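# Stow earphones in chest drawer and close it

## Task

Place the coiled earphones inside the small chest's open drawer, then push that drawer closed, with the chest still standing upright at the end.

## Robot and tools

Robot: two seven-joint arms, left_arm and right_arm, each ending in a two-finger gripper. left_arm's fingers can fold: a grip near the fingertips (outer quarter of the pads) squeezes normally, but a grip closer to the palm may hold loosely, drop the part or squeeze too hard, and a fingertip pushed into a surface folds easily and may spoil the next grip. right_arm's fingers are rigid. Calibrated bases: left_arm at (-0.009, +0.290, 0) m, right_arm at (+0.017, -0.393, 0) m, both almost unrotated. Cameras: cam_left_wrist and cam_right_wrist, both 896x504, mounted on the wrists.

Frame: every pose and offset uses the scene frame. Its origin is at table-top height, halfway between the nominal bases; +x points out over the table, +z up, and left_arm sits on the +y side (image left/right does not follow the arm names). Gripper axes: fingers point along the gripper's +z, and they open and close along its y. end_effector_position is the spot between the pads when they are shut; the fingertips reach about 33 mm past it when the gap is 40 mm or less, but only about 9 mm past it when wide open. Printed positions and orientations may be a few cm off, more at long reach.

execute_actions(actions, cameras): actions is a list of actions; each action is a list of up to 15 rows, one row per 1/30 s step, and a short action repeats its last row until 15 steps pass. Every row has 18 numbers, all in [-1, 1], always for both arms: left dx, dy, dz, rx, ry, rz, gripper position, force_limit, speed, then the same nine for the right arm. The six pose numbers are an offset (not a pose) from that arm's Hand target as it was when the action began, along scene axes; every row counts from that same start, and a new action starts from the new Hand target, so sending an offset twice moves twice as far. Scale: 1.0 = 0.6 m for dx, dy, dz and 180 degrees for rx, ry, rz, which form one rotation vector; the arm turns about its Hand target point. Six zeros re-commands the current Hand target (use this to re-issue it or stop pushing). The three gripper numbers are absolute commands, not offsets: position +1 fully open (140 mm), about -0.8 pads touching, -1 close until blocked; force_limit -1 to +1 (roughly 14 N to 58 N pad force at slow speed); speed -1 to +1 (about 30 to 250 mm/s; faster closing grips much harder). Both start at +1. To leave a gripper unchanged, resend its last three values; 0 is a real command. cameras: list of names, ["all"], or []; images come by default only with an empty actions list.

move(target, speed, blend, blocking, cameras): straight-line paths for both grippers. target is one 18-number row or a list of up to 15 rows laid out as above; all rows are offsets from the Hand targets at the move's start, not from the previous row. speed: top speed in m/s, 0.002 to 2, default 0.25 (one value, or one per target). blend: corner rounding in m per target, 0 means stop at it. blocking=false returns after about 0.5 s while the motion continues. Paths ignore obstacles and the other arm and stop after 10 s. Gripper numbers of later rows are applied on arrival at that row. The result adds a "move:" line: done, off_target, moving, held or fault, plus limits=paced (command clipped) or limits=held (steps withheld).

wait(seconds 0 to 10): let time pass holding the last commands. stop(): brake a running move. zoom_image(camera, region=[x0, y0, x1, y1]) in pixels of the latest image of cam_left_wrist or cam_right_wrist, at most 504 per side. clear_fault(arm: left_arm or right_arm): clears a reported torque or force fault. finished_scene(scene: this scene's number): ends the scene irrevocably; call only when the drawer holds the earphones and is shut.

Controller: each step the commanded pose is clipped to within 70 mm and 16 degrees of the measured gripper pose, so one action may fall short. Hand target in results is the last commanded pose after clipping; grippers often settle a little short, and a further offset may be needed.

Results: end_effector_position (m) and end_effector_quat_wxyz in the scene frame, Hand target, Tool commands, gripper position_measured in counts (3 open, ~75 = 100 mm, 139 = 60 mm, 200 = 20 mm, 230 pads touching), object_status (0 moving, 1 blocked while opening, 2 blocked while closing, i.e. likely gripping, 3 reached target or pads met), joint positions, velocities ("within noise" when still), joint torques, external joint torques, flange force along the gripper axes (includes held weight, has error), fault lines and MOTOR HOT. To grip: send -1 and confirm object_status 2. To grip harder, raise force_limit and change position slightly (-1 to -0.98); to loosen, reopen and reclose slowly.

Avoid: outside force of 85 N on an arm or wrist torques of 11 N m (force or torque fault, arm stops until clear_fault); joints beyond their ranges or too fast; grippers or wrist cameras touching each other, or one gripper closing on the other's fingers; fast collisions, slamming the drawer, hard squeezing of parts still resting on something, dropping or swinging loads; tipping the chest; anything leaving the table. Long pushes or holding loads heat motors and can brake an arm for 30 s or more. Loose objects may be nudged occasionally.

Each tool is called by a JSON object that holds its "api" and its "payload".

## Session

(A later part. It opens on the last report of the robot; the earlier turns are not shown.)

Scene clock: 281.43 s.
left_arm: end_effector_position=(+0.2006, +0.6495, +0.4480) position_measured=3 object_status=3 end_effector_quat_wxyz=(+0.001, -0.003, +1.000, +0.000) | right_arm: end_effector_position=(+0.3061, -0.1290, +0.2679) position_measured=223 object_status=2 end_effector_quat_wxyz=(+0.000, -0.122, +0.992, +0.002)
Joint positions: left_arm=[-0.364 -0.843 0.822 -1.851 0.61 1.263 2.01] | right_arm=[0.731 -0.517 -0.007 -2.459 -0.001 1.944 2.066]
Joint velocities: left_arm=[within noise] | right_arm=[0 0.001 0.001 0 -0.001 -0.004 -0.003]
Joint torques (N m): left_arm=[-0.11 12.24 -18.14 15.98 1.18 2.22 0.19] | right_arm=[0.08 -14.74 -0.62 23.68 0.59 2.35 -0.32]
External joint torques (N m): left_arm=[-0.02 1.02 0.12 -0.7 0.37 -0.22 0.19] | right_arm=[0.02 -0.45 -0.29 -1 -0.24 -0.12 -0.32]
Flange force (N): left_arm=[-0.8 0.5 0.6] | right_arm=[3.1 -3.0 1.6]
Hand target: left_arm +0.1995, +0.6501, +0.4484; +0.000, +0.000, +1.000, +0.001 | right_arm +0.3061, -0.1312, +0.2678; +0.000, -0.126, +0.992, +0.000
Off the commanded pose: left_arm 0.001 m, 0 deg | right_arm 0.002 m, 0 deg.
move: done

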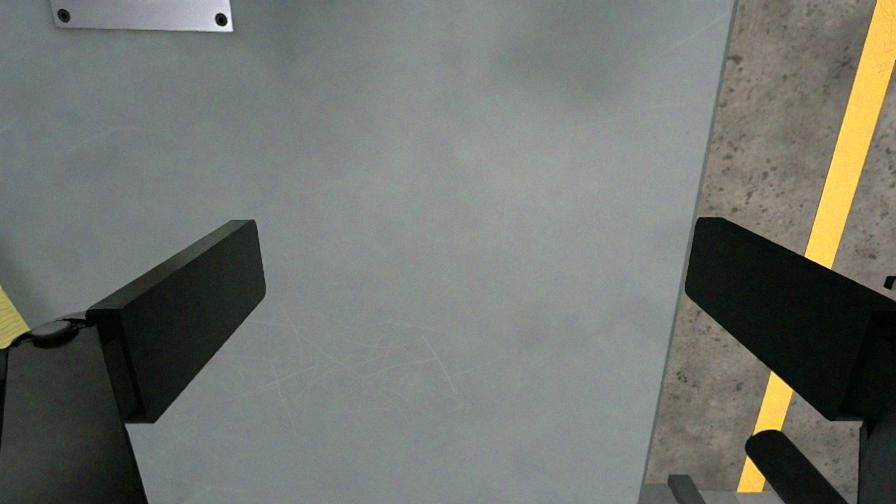

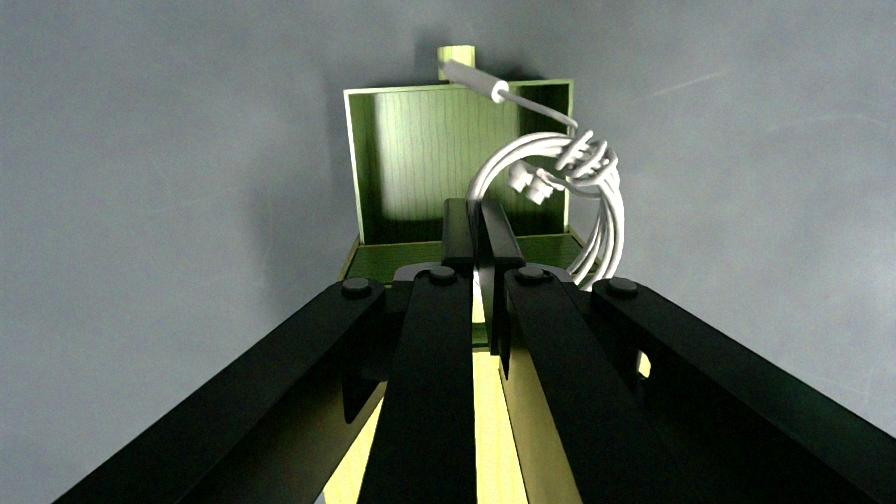

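{"api": "move", "payload": {"target": [[0,0,0,0,0,0,1,1,1,0.041,-0.026,0,0,0,0,-1,-0.8,-1],[0,0,0,0,0,0,1,1,1,0.041,-0.026,-0.24,0,0,0,-1,-0.8,-1]], "speed": 0.1, "cameras": ["cam_right_wrist"]}}

Scene clock: 301.37 s.
left_arm: end_effector_position=(+0.2006, +0.6495, +0.4480) position_measured=3 object_status=3 end_effector_quat_wxyz=(+0.001, -0.003, +1.000, +0.000) | right_arm: end_effector_position=(+0.3297, -0.1467, +0.1243) position_measured=223 object_status=2 end_effector_quat_wxyz=(-0.001, -0.122, +0.992, +0.000)
Joint positions: left_arm=[-0.364 -0.843 0.822 -1.851 0.61 1.263 2.01] | right_arm=[0.715 -0.307 -0.066 -2.671 -0.028 2.362 2.013]
Joint velocities: left_arm=[within noise] | right_arm=[-0.002 0 0 -0.001 -0.001 0.005 -0.001]
Joint torques (N m): left_arm=[-0.09 12.22 -18.18 15.94 1.18 2.24 0.17] | right_arm=[0.26 -17.82 0.05 21.48 0.64 2.74 -0.3]
External joint torques (N m): left_arm=[-0.15 1.18 -0.06 -0.84 0.35 -0.2 0.17] | right_arm=[0.3 0.95 -0.11 -0.31 0.03 0.29 -0.3]
Flange force (N): left_arm=[-1.0 0.0 0.7] | right_arm=[-2.2 0.6 3.3]
Hand target: left_arm +0.1995, +0.6501, +0.4484; +0.000, +0.000, +1.000, +0.001 | right_arm +0.3307, -0.1468, +0.1238; +0.000, -0.126, +0.992, +0.000
Off the commanded pose: left_arm 0.001 m, 0 deg | right_arm 0.001 m, 0 deg.
move: done
Images, in order (width x height): cam_right_wrist 896x504.

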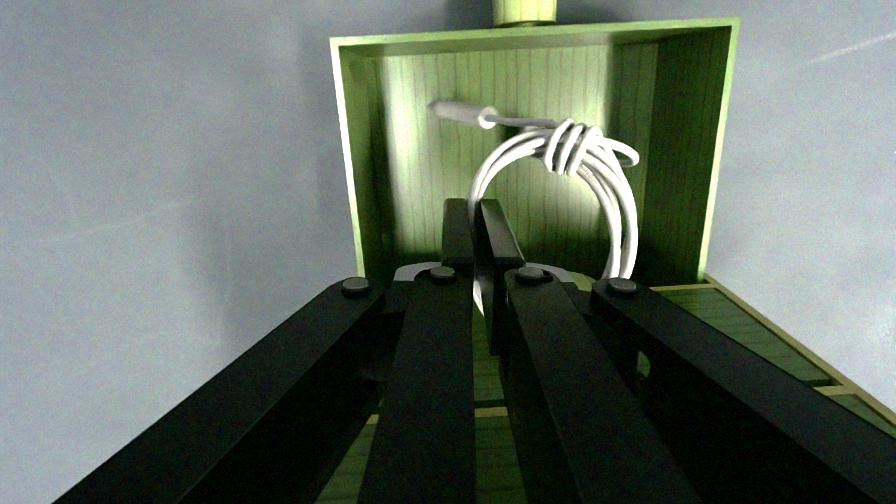

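{"api": "move", "payload": {"target": [[0,0,0,0,0,0,1,1,1,-0.026,-0.0065,0.01,0,0,0,-1,-0.8,-1],[0,0,0,0,0,0,1,1,1,-0.026,-0.0065,-0.09,0,0,0,-1,-0.8,-1]], "speed": 0.06, "cameras": ["cam_right_wrist"]}}

Scene clock: 309.50 s.
left_arm: end_effector_position=(+0.2006, +0.6495, +0.4480) position_measured=3 object_status=3 end_effector_quat_wxyz=(+0.001, -0.003, +1.000, +0.000) | right_arm: end_effector_position=(+0.3149, -0.1513, +0.0703) position_measured=223 object_status=2 end_effector_quat_wxyz=(+0.000, -0.129, +0.992, -0.002)
Joint positions: left_arm=[-0.364 -0.843 0.822 -1.851 0.61 1.263 2.01] | right_arm=[0.718 -0.219 -0.053 -2.76 -0.027 2.539 2.016]
Joint velocities: left_arm=[within noise] | right_arm=[-0.001 0 0 -0.001 0.001 0.005 0]
Joint torques (N m): left_arm=[-0.09 12.26 -18.16 15.97 1.18 2.23 0.21] | right_arm=[0.46 -18.81 0.01 19.37 0.77 2.61 0.05]
External joint torques (N m): left_arm=[-0.08 1.17 -0.06 -0.74 0.36 -0.21 0.21] | right_arm=[0.46 0.84 -0.05 -0.16 0.28 0.16 0.05]
Flange force (N): left_arm=[-0.9 0.3 0.4] | right_arm=[-1.6 1.6 3.1]
Hand target: left_arm +0.1995, +0.6501, +0.4484; +0.000, +0.000, +1.000, +0.001 | right_arm +0.3151, -0.1507, +0.0698; +0.000, -0.126, +0.992, +0.000
Off the commanded pose: left_arm 0.001 m, 0 deg | right_arm 0.001 m, 0 deg.
move: done
Images, in order (width x height): cam_right_wrist 896x504.

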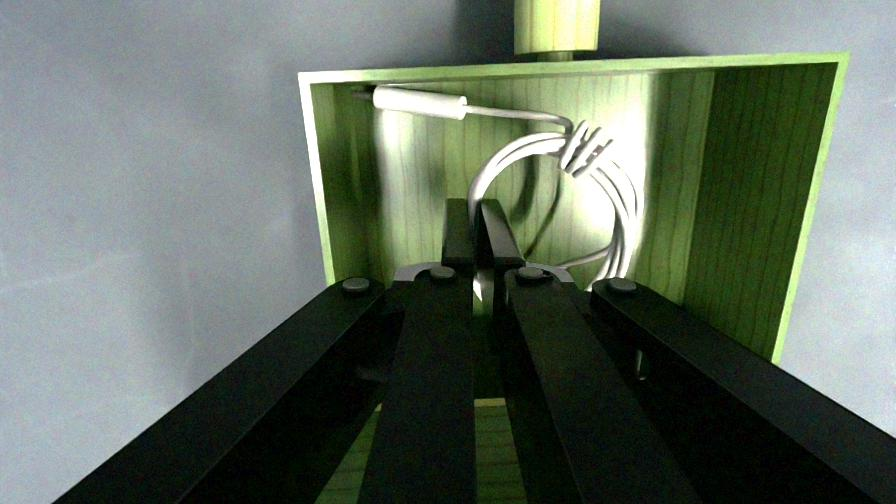

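{"api": "move", "payload": {"target": [[0,0,0,0,0,0,1,1,1,0,0,-0.033,0,0,0,-1,-0.8,-1],[0,0,0,0,0,0,1,1,1,0,0,-0.033,0,0,0,-0.45,-0.8,-0.8]], "speed": 0.05, "cameras": ["cam_right_wrist"]}}

Scene clock: 314.27 s.
left_arm: end_effector_position=(+0.2006, +0.6495, +0.4480) position_measured=3 object_status=3 end_effector_quat_wxyz=(+0.001, -0.003, +1.000, +0.000) | right_arm: end_effector_position=(+0.3152, -0.1511, +0.0506) position_measured=186 object_status=0 end_effector_quat_wxyz=(+0.000, -0.127, +0.992, -0.002)
Joint positions: left_arm=[-0.364 -0.843 0.822 -1.851 0.61 1.263 2.01] | right_arm=[0.718 -0.161 -0.054 -2.77 -0.023 2.608 2.016]
Joint torques (N m): left_arm=[-0.09 12.24 -18.15 15.99 1.2 2.24 0.2] | right_arm=[0.71 -19.91 -0.04 18.28 0.72 2.62 -0.06]
External joint torques (N m): left_arm=[-0.16 1.26 -0.04 -0.78 0.38 -0.19 0.2] | right_arm=[0.71 0.77 -0.08 -0.18 0.28 0.17 -0.06]
Flange force (N): left_arm=[-1.2 0.4 0.4] | right_arm=[-1.2 1.4 3.1]
Hand target: left_arm +0.1995, +0.6501, +0.4484; +0.000, +0.000, +1.000, +0.001 | right_arm +0.3151, -0.1507, +0.0500; +0.000, -0.126, +0.992, +0.000
Off the commanded pose: left_arm 0.001 m, 0 deg | right_arm 0.001 m, 0 deg.
move: done
Images, in order (width x height): cam_right_wrist 896x504.

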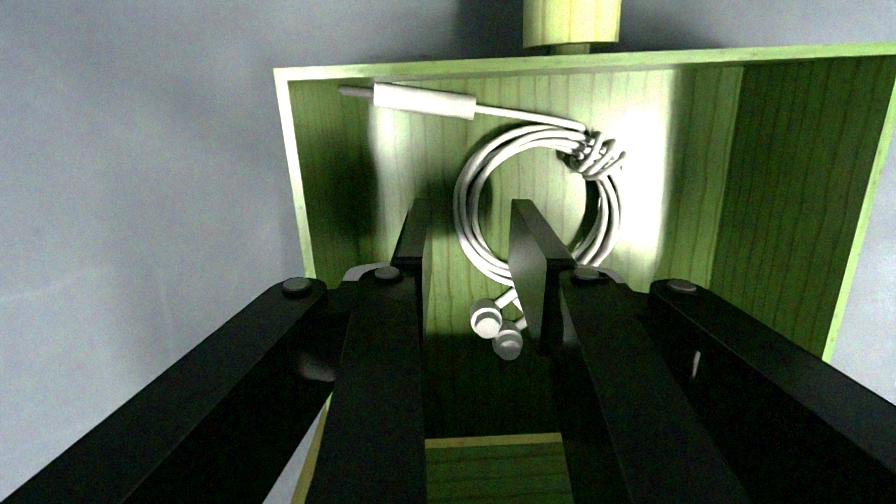

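{"api": "move", "payload": {"target": [[0,0,0,0,0,0,1,1,1,0,0,0.1,0,0,0,-0.45,-0.8,-0.8],[0.067,-0.667,0,0,0,0,1,1,1,0,0,0.45,0,0,0,-0.45,-0.8,-0.8]], "speed": [0.06, 0.25], "blend": 0.02, "cameras": ["cam_right_wrist"]}}

{"api": "move", "payload": {"target": [[0.433,-0.133,0,0,0,0,1,1,1,0.4,-0.4,0.05,0,0,0.2,-0.45,-0.8,-0.8],[0.5,-0.2,0,0,0,0,1,1,1,0.4,-0.8,0.05,0,0,0.3,-0.45,-0.8,-0.8]], "speed": 0.25, "blend": 0.03, "cameras": ["all"]}}

Scene clock: 375.73 s.
left_arm: end_effector_position=(+0.2386, +0.2514, +0.4480) position_measured=3 object_status=3 end_effector_quat_wxyz=(-0.001, +0.004, +1.000, +0.003) | right_arm: end_effector_position=(+0.3163, -0.1511, +0.3198) position_measured=186 object_status=3 end_effector_quat_wxyz=(+0.002, -0.128, +0.992, -0.001)
Joint positions: left_arm=[-0.113 -0.879 -0.011 -2.218 -0.004 1.335 1.433] | right_arm=[0.713 -0.554 -0.038 -2.354 -0.023 1.802 2.016]
Joint velocities: left_arm=[0 -0.001 -0.001 0.001 -0.001 -0.001 -0.008] | right_arm=[within noise]
Joint torques (N m): left_arm=[0.35 0.78 -0.56 21.75 0.54 2.75 -0.22] | right_arm=[0.3 -12.66 0.68 24.5 0.85 2.29 0.18]
External joint torques (N m): left_arm=[0.32 0.92 -0.19 -0.1 -0.27 0.32 -0.22] | right_arm=[0.32 0.5 0.62 -0.25 0.02 -0.16 0.18]
Flange force (N): left_arm=[-2.8 -1.4 -0.3] | right_arm=[-0.1 1.7 0.2]
Hand target: left_arm +0.2397, +0.2499, +0.4484; +0.000, +0.000, +1.000, +0.001 | right_arm +0.3151, -0.1507, +0.3200; +0.000, -0.126, +0.992, +0.000
Off the commanded pose: left_arm 0.002 m, 1 deg | right_arm 0.001 m, 0 deg.
move: done
Images, in order (width x height): cam_right_wrist 896x504.

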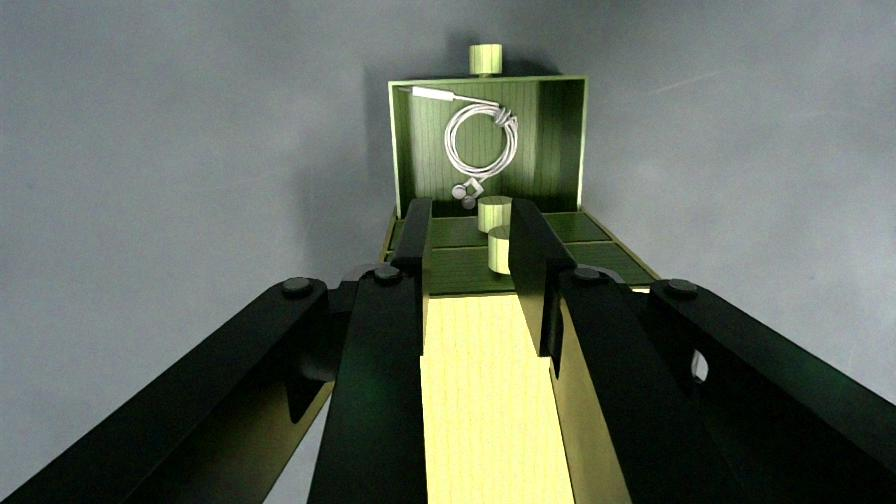

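Scene clock: 380.23 s.
left_arm: end_effector_position=(+0.5400, +0.1294, +0.4491) position_measured=3 object_status=3 end_effector_quat_wxyz=(+0.001, +0.002, +1.000, -0.002) | right_arm: end_effector_position=(+0.5551, -0.6321, +0.3500) position_measured=186 object_status=3 end_effector_quat_wxyz=(+0.000, -0.559, +0.829, -0.002)
Joint positions: left_arm=[-0.144 0.095 -0.124 -1.357 0.009 1.454 1.284] | right_arm=[0.685 0.215 -1.237 -1.627 0.202 1.7 -0.171]
Joint velocities: left_arm=[within noise] | right_arm=[0 0.001 0.001 0.001 -0.001 -0.001 -0.007]
Joint torques (N m): left_arm=[-0.54 -33.9 0.09 22.95 1.44 2.2 -0.19] | right_arm=[-0.16 -18.83 -5.54 23.98 0.81 2.42 -0.34]
External joint torques (N m): left_arm=[-0.57 -0.01 0.33 -0.02 0.66 -0.26 -0.19] | right_arm=[-0.19 0.69 0.85 -0.21 0.07 -0.18 -0.34]
Flange force (N): left_arm=[-0.4 -0.9 -0.9] | right_arm=[0.0 0.0 0.0]
Hand target: left_arm +0.5397, +0.1299, +0.4484; +0.000, +0.000, +1.000, +0.001 | right_arm +0.5551, -0.6307, +0.3500; +0.000, -0.562, +0.827, +0.000
Off the commanded pose: left_arm 0.001 m, 0 deg | right_arm 0.001 m, 0 deg.
move: done; limits=paced

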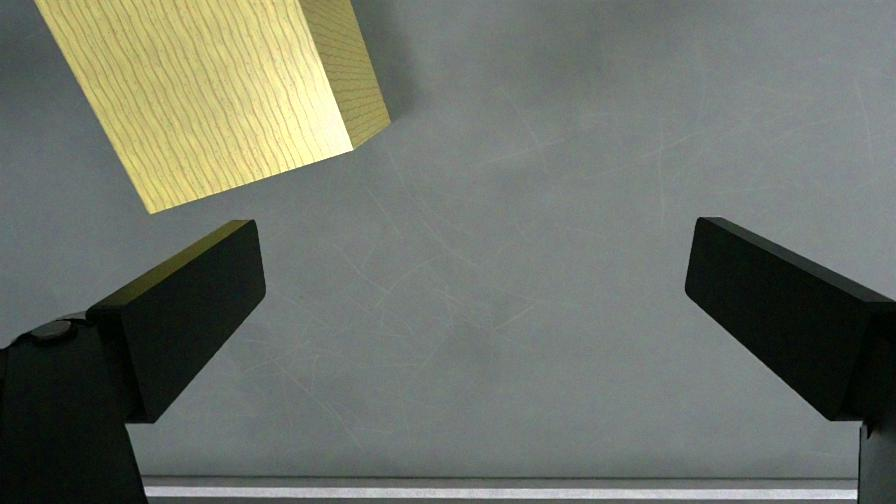

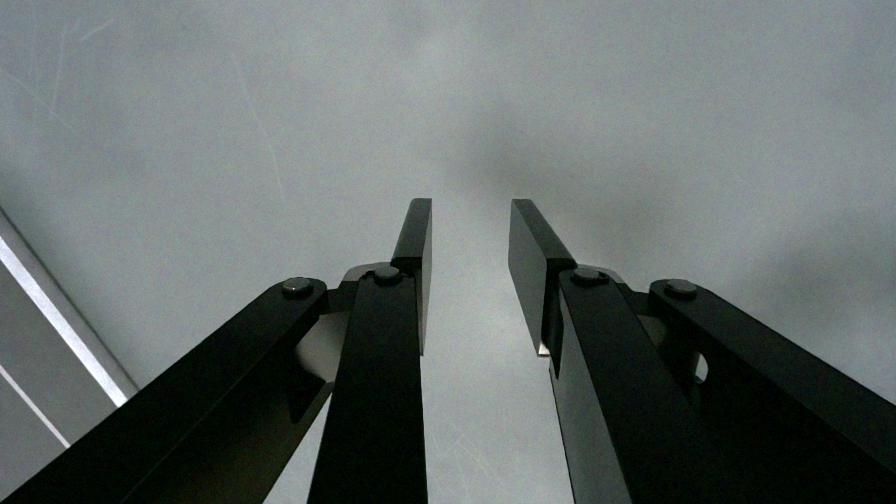

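{"api": "move", "payload": {"target": [[0.167,-0.133,-0.114,0,0,0,-1,-0.5,-0.5,0,0,0,0,0,0,-0.45,-0.8,-0.8],[-0.066,-0.55,-0.114,0,0,0.04,-1,-0.5,-0.5,0,0,0,0,0,0,-0.45,-0.8,-0.8],[-0.433,-0.583,-0.15,0,0,0.08,-1,-0.5,-0.5,0,0,0,0,0,0,-0.45,-0.8,-0.8]], "speed": 0.25, "blend": 0.05, "cameras": ["cam_left_wrist"]}}

Scene clock: 392.50 s.
left_arm: end_effector_position=(+0.2799, -0.2192, +0.3572) position_measured=232 object_status=3 end_effector_quat_wxyz=(-0.002, -0.122, +0.992, +0.002) | right_arm: end_effector_position=(+0.5553, -0.6315, +0.3496) position_measured=186 object_status=3 end_effector_quat_wxyz=(+0.000, -0.560, +0.828, -0.002)
Joint positions: left_arm=[-0.867 0.083 -0.171 -1.612 0.013 1.687 0.263] | right_arm=[0.682 0.215 -1.234 -1.627 0.202 1.7 -0.173]
Joint velocities: left_arm=[0 0 0 0.001 0.001 0.001 -0.007] | right_arm=[within noise]
Joint torques (N m): left_arm=[-0.43 -36.47 0.13 23.51 0.94 2.84 -0.18] | right_arm=[-0.21 -19.33 -5.59 23.88 0.79 2.46 -0.21]
External joint torques (N m): left_arm=[-0.45 -1.38 0.49 -1.12 0.2 0.3 -0.18] | right_arm=[-0.34 0.3 0.7 -0.34 0.03 -0.14 -0.21]
Flange force (N): left_arm=[2.9 9.0 4.5] | right_arm=[0.0 0.0 0.0]
Hand target: left_arm +0.2799, -0.2199, +0.3584; +0.000, -0.126, +0.992, +0.001 | right_arm +0.5551, -0.6307, +0.3500; +0.000, -0.562, +0.827, -0.001
Off the commanded pose: left_arm 0.001 m, 0 deg | right_arm 0.001 m, 0 deg.
move: done
Images, in order (width x height): cam_left_wrist 896x504.

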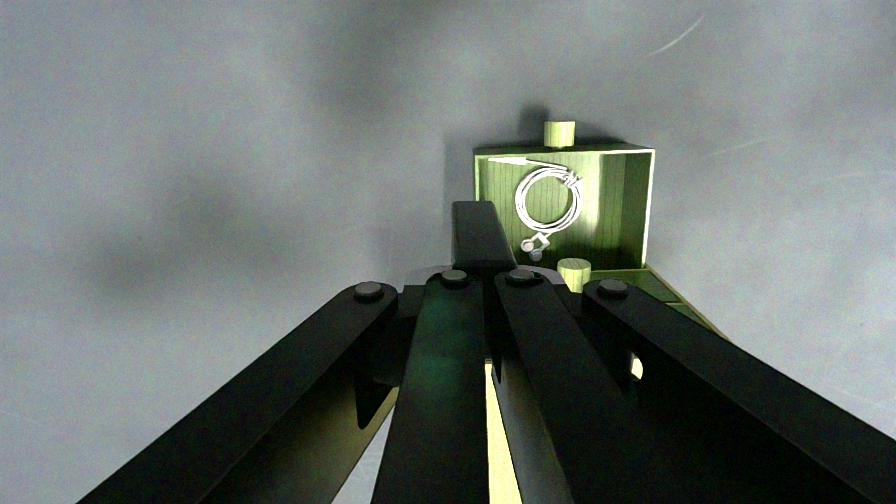

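{"api": "move", "payload": {"target": [[-0.158,0.113,-0.263,0.0417,-0.1613,0,-1,-0.5,-0.5,0,0,0,0,0,0,-0.45,-0.8,-0.8]], "speed": 0.2, "cameras": ["cam_left_wrist"]}}

Scene clock: 406.60 s.
left_arm: end_effector_position=(+0.1841, -0.1515, +0.2005) position_measured=232 object_status=3 end_effector_quat_wxyz=(+0.255, -0.119, +0.959, +0.035) | right_arm: end_effector_position=(+0.5553, -0.6315, +0.3496) position_measured=186 object_status=3 end_effector_quat_wxyz=(+0.000, -0.560, +0.828, -0.002)
Joint positions: left_arm=[-0.942 -0.145 -0.462 -2.339 0.526 2.084 -0.389] | right_arm=[0.682 0.215 -1.234 -1.627 0.202 1.7 -0.173]
Joint velocities: left_arm=[0 0 0 0.001 -0.001 0 -0.006] | right_arm=[within noise]
Joint torques (N m): left_arm=[0.45 -23.58 1.82 23.42 1.62 1.76 -0.18] | right_arm=[-0.21 -19.31 -5.53 23.89 0.8 2.45 -0.26]
External joint torques (N m): left_arm=[0.35 0.2 -0.03 0.14 0.68 0.01 -0.16] | right_arm=[-0.39 0.14 0.69 -0.19 0.05 -0.13 -0.26]
Flange force (N): left_arm=[0.5 -2.3 1.4] | right_arm=[0.0 0.0 0.0]
Hand target: left_arm +0.1851, -0.1521, +0.2006; +0.256, -0.122, +0.958, +0.033 | right_arm +0.5551, -0.6307, +0.3500; +0.000, -0.562, +0.827, -0.001
Off the commanded pose: left_arm 0.001 m, 0 deg | right_arm 0.001 m, 0 deg.
move: done
Images, in order (width x height): cam_left_wrist 896x504.

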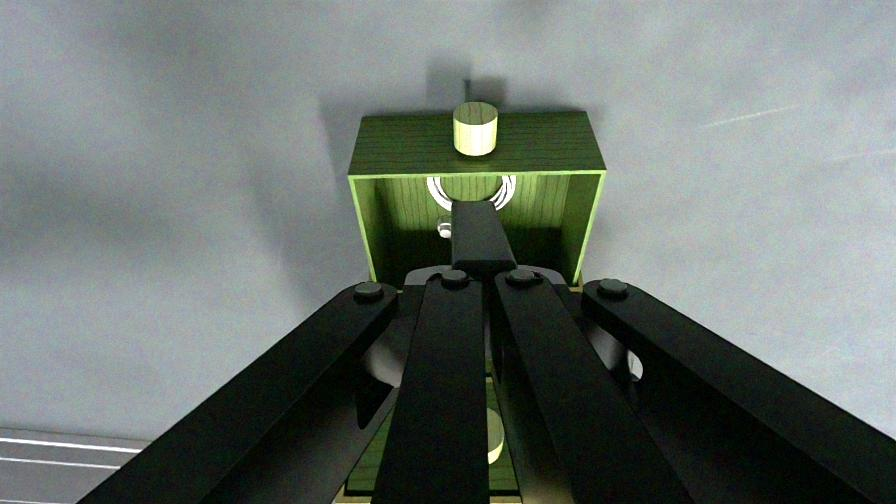

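{"api": "move", "payload": {"target": [[0,0,-0.238,0,0,0,-1,-0.5,-0.5,0,0,0,0,0,0,-0.45,-0.8,-0.8]], "speed": 0.1, "cameras": ["cam_left_wrist"]}}

Scene clock: 416.57 s.
left_arm: end_effector_position=(+0.1854, -0.1505, +0.0581) position_measured=232 object_status=3 end_effector_quat_wxyz=(+0.256, -0.120, +0.958, +0.036) | right_arm: end_effector_position=(+0.5553, -0.6315, +0.3496) position_measured=186 object_status=3 end_effector_quat_wxyz=(+0.000, -0.560, +0.828, -0.002)
Joint positions: left_arm=[-0.941 0.159 -0.437 -2.398 0.831 2.292 -0.719] | right_arm=[0.682 0.215 -1.234 -1.627 0.202 1.7 -0.173]
Joint velocities: left_arm=[0.001 0 -0.002 0.002 0 0 -0.004] | right_arm=[within noise]
Joint torques (N m): left_arm=[-0.65 -30.23 -0.79 19.47 1.08 1.69 -0.24] | right_arm=[-0.25 -19.31 -5.56 23.92 0.79 2.45 -0.25]
External joint torques (N m): left_arm=[-0.8 -0.29 0.92 0.12 0.68 0.3 -0.23] | right_arm=[-0.36 0.3 0.76 -0.31 0.04 -0.16 -0.25]
Flange force (N): left_arm=[0.8 0.1 2.7] | right_arm=[0.0 0.0 0.0]
Hand target: left_arm +0.1851, -0.1521, +0.0578; +0.256, -0.122, +0.958, +0.033 | right_arm +0.5551, -0.6307, +0.3500; +0.000, -0.562, +0.827, -0.001
Off the commanded pose: left_arm 0.002 m, 0 deg | right_arm 0.001 m, 0 deg.
move: done
Images, in order (width x height): cam_left_wrist 896x504.

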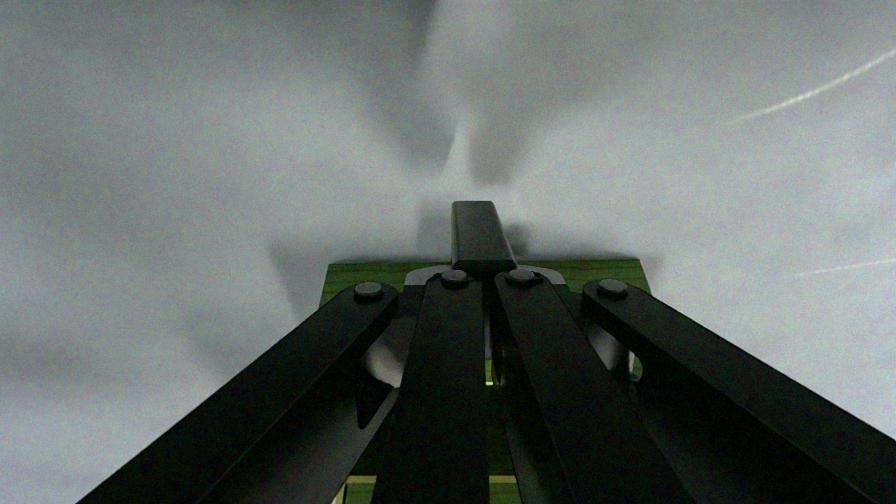

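{"api": "move", "payload": {"target": [[0.161,0.042,0,0,0,0,-1,-0.5,-0.5,0,0,0,0,0,0,-0.45,-0.8,-0.8]], "speed": 0.05, "cameras": ["cam_left_wrist"]}}

Scene clock: 423.43 s.
left_arm: end_effector_position=(+0.2808, -0.1260, +0.0581) position_measured=232 object_status=3 end_effector_quat_wxyz=(+0.257, -0.126, +0.958, +0.034) | right_arm: end_effector_position=(+0.5553, -0.6315, +0.3496) position_measured=186 object_status=3 end_effector_quat_wxyz=(+0.000, -0.560, +0.828, -0.002)
Joint positions: left_arm=[-0.816 0.154 -0.336 -2.411 0.924 2.401 -0.611] | right_arm=[0.682 0.215 -1.234 -1.627 0.202 1.7 -0.173]
Joint velocities: left_arm=[0 0 0.001 0.001 0 0.001 0.006] | right_arm=[within noise]
Joint torques (N m): left_arm=[0.55 -31.13 -0.57 19.59 0.85 1.82 0.25] | right_arm=[-0.17 -19.33 -5.56 23.94 0.78 2.46 -0.24]
External joint torques (N m): left_arm=[0.4 -0.27 0.72 0.19 0.66 0.31 0.26] | right_arm=[-0.3 0.24 0.74 -0.28 0.03 -0.15 -0.24]
Flange force (N): left_arm=[-1.6 0.7 2.2] | right_arm=[0.0 0.0 0.0]
Hand target: left_arm +0.2817, -0.1269, +0.0578; +0.256, -0.122, +0.958, +0.033 | right_arm +0.5551, -0.6307, +0.3500; +0.000, -0.562, +0.827, -0.001
Off the commanded pose: left_arm 0.001 m, 1 deg | right_arm 0.001 m, 0 deg.
move: done
Images, in order (width x height): cam_left_wrist 896x504.

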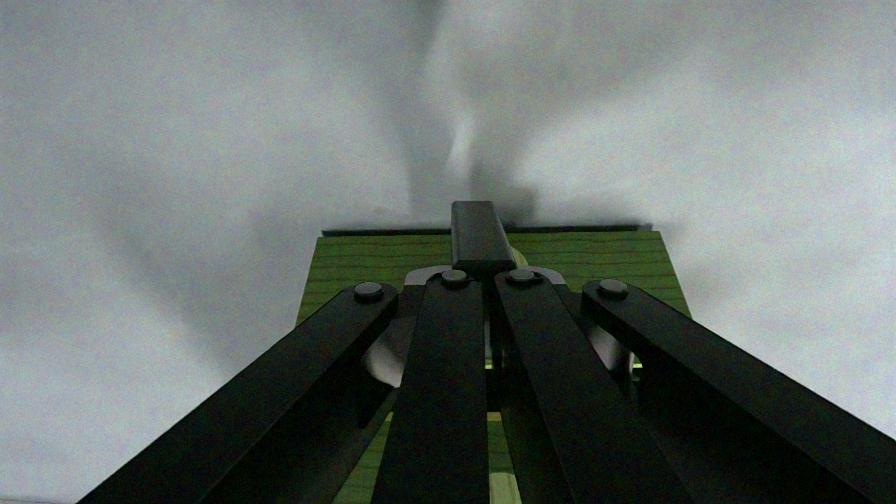

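{"api": "move", "payload": {"target": [[0.0484,0.0125,0,0,0,0,-1,-0.5,-0.5,0,0,0,0,0,0,-0.45,-0.8,-0.8]], "speed": 0.04, "cameras": ["cam_left_wrist"]}}

Scene clock: 427.70 s.
left_arm: end_effector_position=(+0.3097, -0.1186, +0.0580) position_measured=232 object_status=3 end_effector_quat_wxyz=(+0.256, -0.126, +0.958, +0.034) | right_arm: end_effector_position=(+0.5553, -0.6315, +0.3496) position_measured=186 object_status=3 end_effector_quat_wxyz=(+0.000, -0.560, +0.828, -0.002)
Joint positions: left_arm=[-0.781 0.164 -0.305 -2.4 0.95 2.43 -0.573] | right_arm=[0.682 0.215 -1.234 -1.627 0.202 1.7 -0.173]
Joint velocities: left_arm=[-0.001 0 0.001 -0.001 0.001 0 0.005] | right_arm=[within noise]
Joint torques (N m): left_arm=[0.55 -31.85 -0.46 19.68 0.8 1.82 0.17] | right_arm=[-0.24 -19.26 -5.53 23.92 0.78 2.45 -0.22]
External joint torques (N m): left_arm=[0.55 -0.46 0.93 0.31 0.66 0.26 0.18] | right_arm=[-0.32 0.33 0.81 -0.27 0.04 -0.15 -0.22]
Flange force (N): left_arm=[-1.8 1.1 2.1] | right_arm=[0.0 0.0 0.0]
Hand target: left_arm +0.3108, -0.1194, +0.0578; +0.256, -0.122, +0.958, +0.033 | right_arm +0.5551, -0.6307, +0.3500; +0.000, -0.562, +0.827, -0.001
Off the commanded pose: left_arm 0.001 m, 1 deg | right_arm 0.001 m, 0 deg.
move: done
Images, in order (width x height): cam_left_wrist 896x504.

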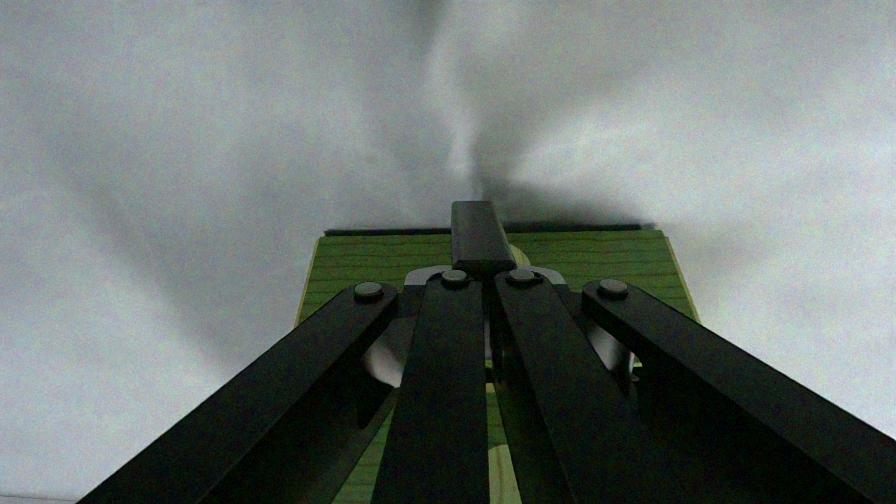

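{"api": "move", "payload": {"target": [[0.0129,0.0033,0,0,0,0,-1,-0.5,-0.5,0,0,0,0,0,0,-0.45,-0.8,-0.8]], "speed": 0.03, "cameras": ["cam_left_wrist"]}}

{"api": "zoom_image", "payload": {"camera": "cam_left_wrist", "region": [280, 200, 720, 504]}}

Scene clock: 432.37 s.
left_arm: end_effector_position=(+0.3170, -0.1169, +0.0580) position_measured=232 object_status=3 end_effector_quat_wxyz=(+0.256, -0.126, +0.958, +0.033) | right_arm: end_effector_position=(+0.5553, -0.6315, +0.3496) position_measured=186 object_status=3 end_effector_quat_wxyz=(+0.000, -0.560, +0.828, -0.002)
Joint positions: left_arm=[-0.772 0.167 -0.296 -2.396 0.956 2.438 -0.562] | right_arm=[0.682 0.215 -1.234 -1.627 0.202 1.7 -0.173]
Joint velocities: left_arm=[0.001 0 0.002 0.001 0 0 0.005] | right_arm=[within noise]
Joint torques (N m): left_arm=[0.65 -31.99 -0.21 19.77 0.83 1.84 0.02] | right_arm=[-0.22 -19.33 -5.56 23.87 0.8 2.45 -0.24]
External joint torques (N m): left_arm=[0.66 -0.4 1.2 0.39 0.7 0.26 0.03] | right_arm=[-0.37 0.21 0.71 -0.32 0.05 -0.16 -0.24]
Flange force (N): left_arm=[-1.6 0.9 3.0] | right_arm=[0.0 0.0 0.0]
Hand target: left_arm +0.3185, -0.1174, +0.0578; +0.256, -0.122, +0.958, +0.033 | right_arm +0.5551, -0.6307, +0.3500; +0.000, -0.562, +0.827, -0.001
Off the commanded pose: left_arm 0.002 m, 1 deg | right_arm 0.001 m, 0 deg.
move: done
Images, in order (width x height): cam_left_wrist 896x504.

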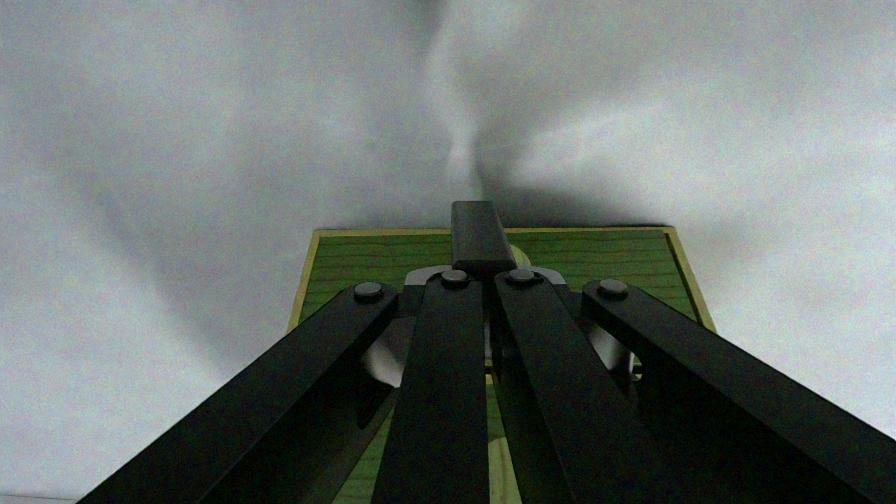

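Scaled by 1.145 from the camera's 896x504 image, which has a finer 1280x720 frame.

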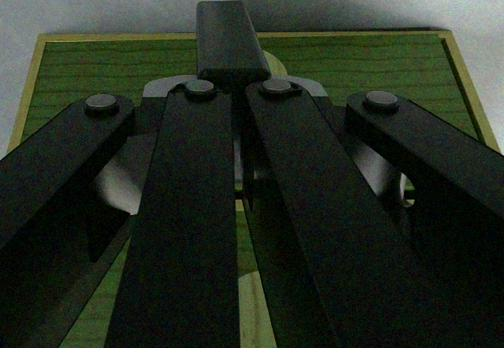

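{"api": "move", "payload": {"target": [[0.0081,0.0021,0,0,0,0,-1,-0.5,-0.5,0,0,0,0,0,0,-0.45,-0.8,-0.8]], "speed": 0.03, "cameras": ["cam_left_wrist"]}}

Scene clock: 436.67 s.
left_arm: end_effector_position=(+0.3190, -0.1163, +0.0574) position_measured=232 object_status=3 end_effector_quat_wxyz=(+0.255, -0.125, +0.958, +0.034) | right_arm: end_effector_position=(+0.5553, -0.6315, +0.3496) position_measured=186 object_status=3 end_effector_quat_wxyz=(+0.000, -0.560, +0.828, -0.002)
Joint positions: left_arm=[-0.77 0.169 -0.293 -2.395 0.957 2.442 -0.556] | right_arm=[0.682 0.215 -1.234 -1.627 0.202 1.7 -0.173]
Joint velocities: left_arm=[0 0.001 0.001 0 0 0.001 0.004] | right_arm=[within noise]
Joint torques (N m): left_arm=[2.06 -31.61 1.52 20.87 1.45 1.95 0.28] | right_arm=[-0.19 -19.34 -5.52 23.89 0.79 2.45 -0.24]
External joint torques (N m): left_arm=[2.04 0.07 2.9 1.47 1.33 0.37 0.29] | right_arm=[-0.28 0.3 0.82 -0.33 0.04 -0.15 -0.24]
Flange force (N): left_arm=[-4.3 -2.2 8.5] | right_arm=[0.0 0.0 0.0]
Hand target: left_arm +0.3234, -0.1161, +0.0578; +0.256, -0.122, +0.958, +0.033 | right_arm +0.5551, -0.6307, +0.3500; +0.000, -0.562, +0.827, -0.001
Off the commanded pose: left_arm 0.004 m, 0 deg | right_arm 0.001 m, 0 deg.
move: off_target (left_arm)
Images, in order (width x height): cam_left_wrist 896x504.

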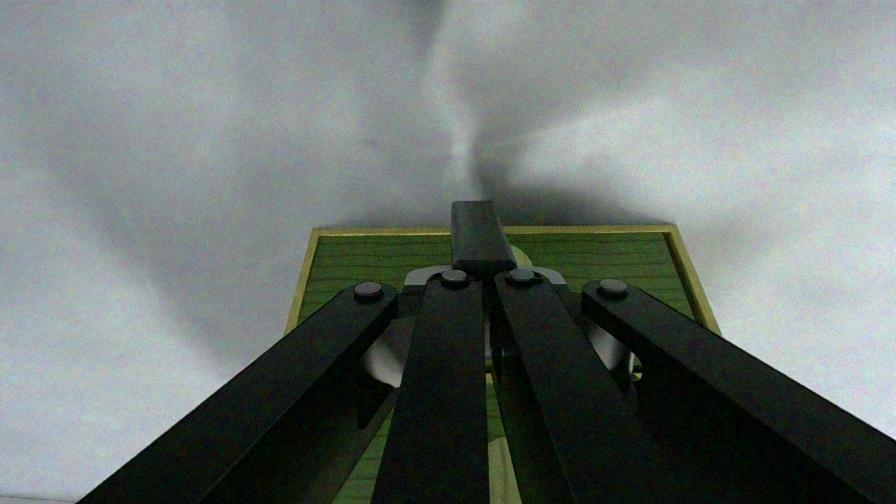

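{"api": "move", "payload": {"target": [[0.0065,0.0017,0,0,0,0,-1,-0.5,-0.5,0,0,0,0,0,0,-0.45,-0.8,-0.8]], "speed": 0.03}}

{"api": "move", "payload": {"target": [[-0.15,-0.039,0.02,0,0,0,-1,-0.5,-0.5,0,0,0,0,0,0,-0.45,-0.8,-0.8],[-0.18,-0.05,0.2,0,0,0,-1,-0.5,-0.5,0,0,0,0,0,0,-0.45,-0.8,-0.8]], "speed": 0.12, "blend": 0.02, "cameras": ["cam_left_wrist"]}}

Scene clock: 441.83 s.
left_arm: end_effector_position=(+0.3211, -0.1178, +0.0575) position_measured=232 object_status=3 end_effector_quat_wxyz=(+0.255, -0.123, +0.959, +0.031) | right_arm: end_effector_position=(+0.5553, -0.6315, +0.3496) position_measured=186 object_status=3 end_effector_quat_wxyz=(+0.000, -0.560, +0.828, -0.002)
Joint positions: left_arm=[-0.768 0.171 -0.289 -2.393 0.96 2.45 -0.55] | right_arm=[0.682 0.215 -1.234 -1.627 0.202 1.7 -0.173]
Joint velocities: left_arm=[0 0 0.003 -0.001 0.001 0.004 0.004] | right_arm=[within noise]
Joint torques (N m): left_arm=[2.97 -31.79 2.48 20.7 1.51 1.27 0.16] | right_arm=[-0.18 -19.29 -5.52 23.9 0.8 2.44 -0.25]
External joint torques (N m): left_arm=[2.97 0.11 3.89 1.2 1.4 -0.34 0.17] | right_arm=[-0.32 0.26 0.75 -0.23 0.04 -0.15 -0.25]
Flange force (N): left_arm=[-5.2 -1.5 9.3] | right_arm=[0.0 0.0 0.0]
Hand target: left_arm +0.3273, -0.1151, +0.0578; +0.256, -0.122, +0.958, +0.033 | right_arm +0.5551, -0.6307, +0.3500; +0.000, -0.562, +0.827, -0.001
Off the commanded pose: left_arm 0.007 m, 0 deg | right_arm 0.001 m, 0 deg.
move: off_target (left_arm)

Scene clock: 444.73 s.
left_arm: end_effector_position=(+0.2198, -0.1454, +0.1772) position_measured=232 object_status=3 end_effector_quat_wxyz=(+0.257, -0.124, +0.958, +0.032) | right_arm: end_effector_position=(+0.5553, -0.6315, +0.3496) position_measured=186 object_status=3 end_effector_quat_wxyz=(+0.000, -0.560, +0.828, -0.002)
Joint positions: left_arm=[-0.902 -0.107 -0.423 -2.372 0.594 2.169 -0.399] | right_arm=[0.682 0.215 -1.234 -1.627 0.202 1.7 -0.173]
Joint velocities: left_arm=[0 0 -0.001 0 0.001 -0.001 0.004] | right_arm=[within noise]
Joint torques (N m): left_arm=[-0.43 -25.64 1.94 22.9 0.54 1.47 0.22] | right_arm=[-0.25 -19.32 -5.59 23.88 0.79 2.45 -0.27]
External joint torques (N m): left_arm=[-0.53 -0.66 0.66 0.11 -0.22 -0.27 0.24] | right_arm=[-0.36 0.23 0.7 -0.27 0.04 -0.14 -0.27]
Flange force (N): left_arm=[-1.6 2.1 -2.3] | right_arm=[0.0 0.0 0.0]
Hand target: left_arm +0.2193, -0.1451, +0.1778; +0.256, -0.122, +0.958, +0.033 | right_arm +0.5551, -0.6307, +0.3500; +0.000, -0.562, +0.827, -0.001
Off the commanded pose: left_arm 0.001 m, 0 deg | right_arm 0.001 m, 0 deg.
move: done
Images, in order (width x height): cam_left_wrist 896x504.

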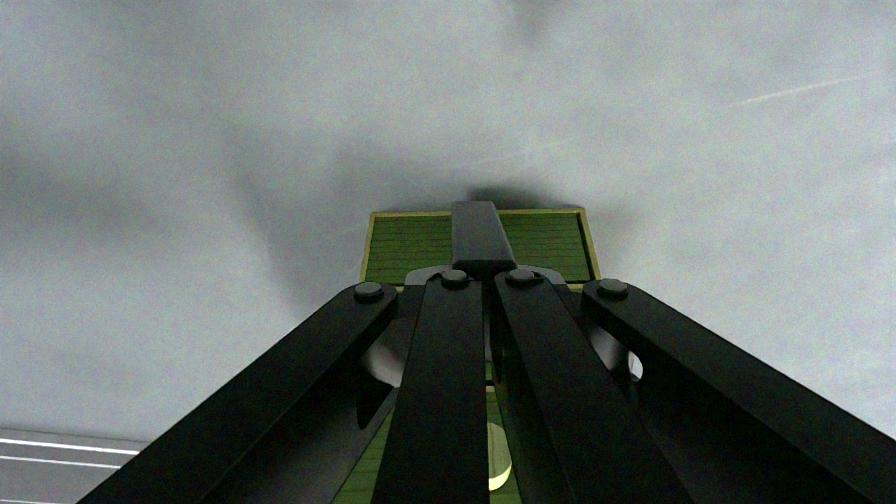

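{"api": "finished_scene", "payload": {"scene": 1}}

The scene is finished: the task was done.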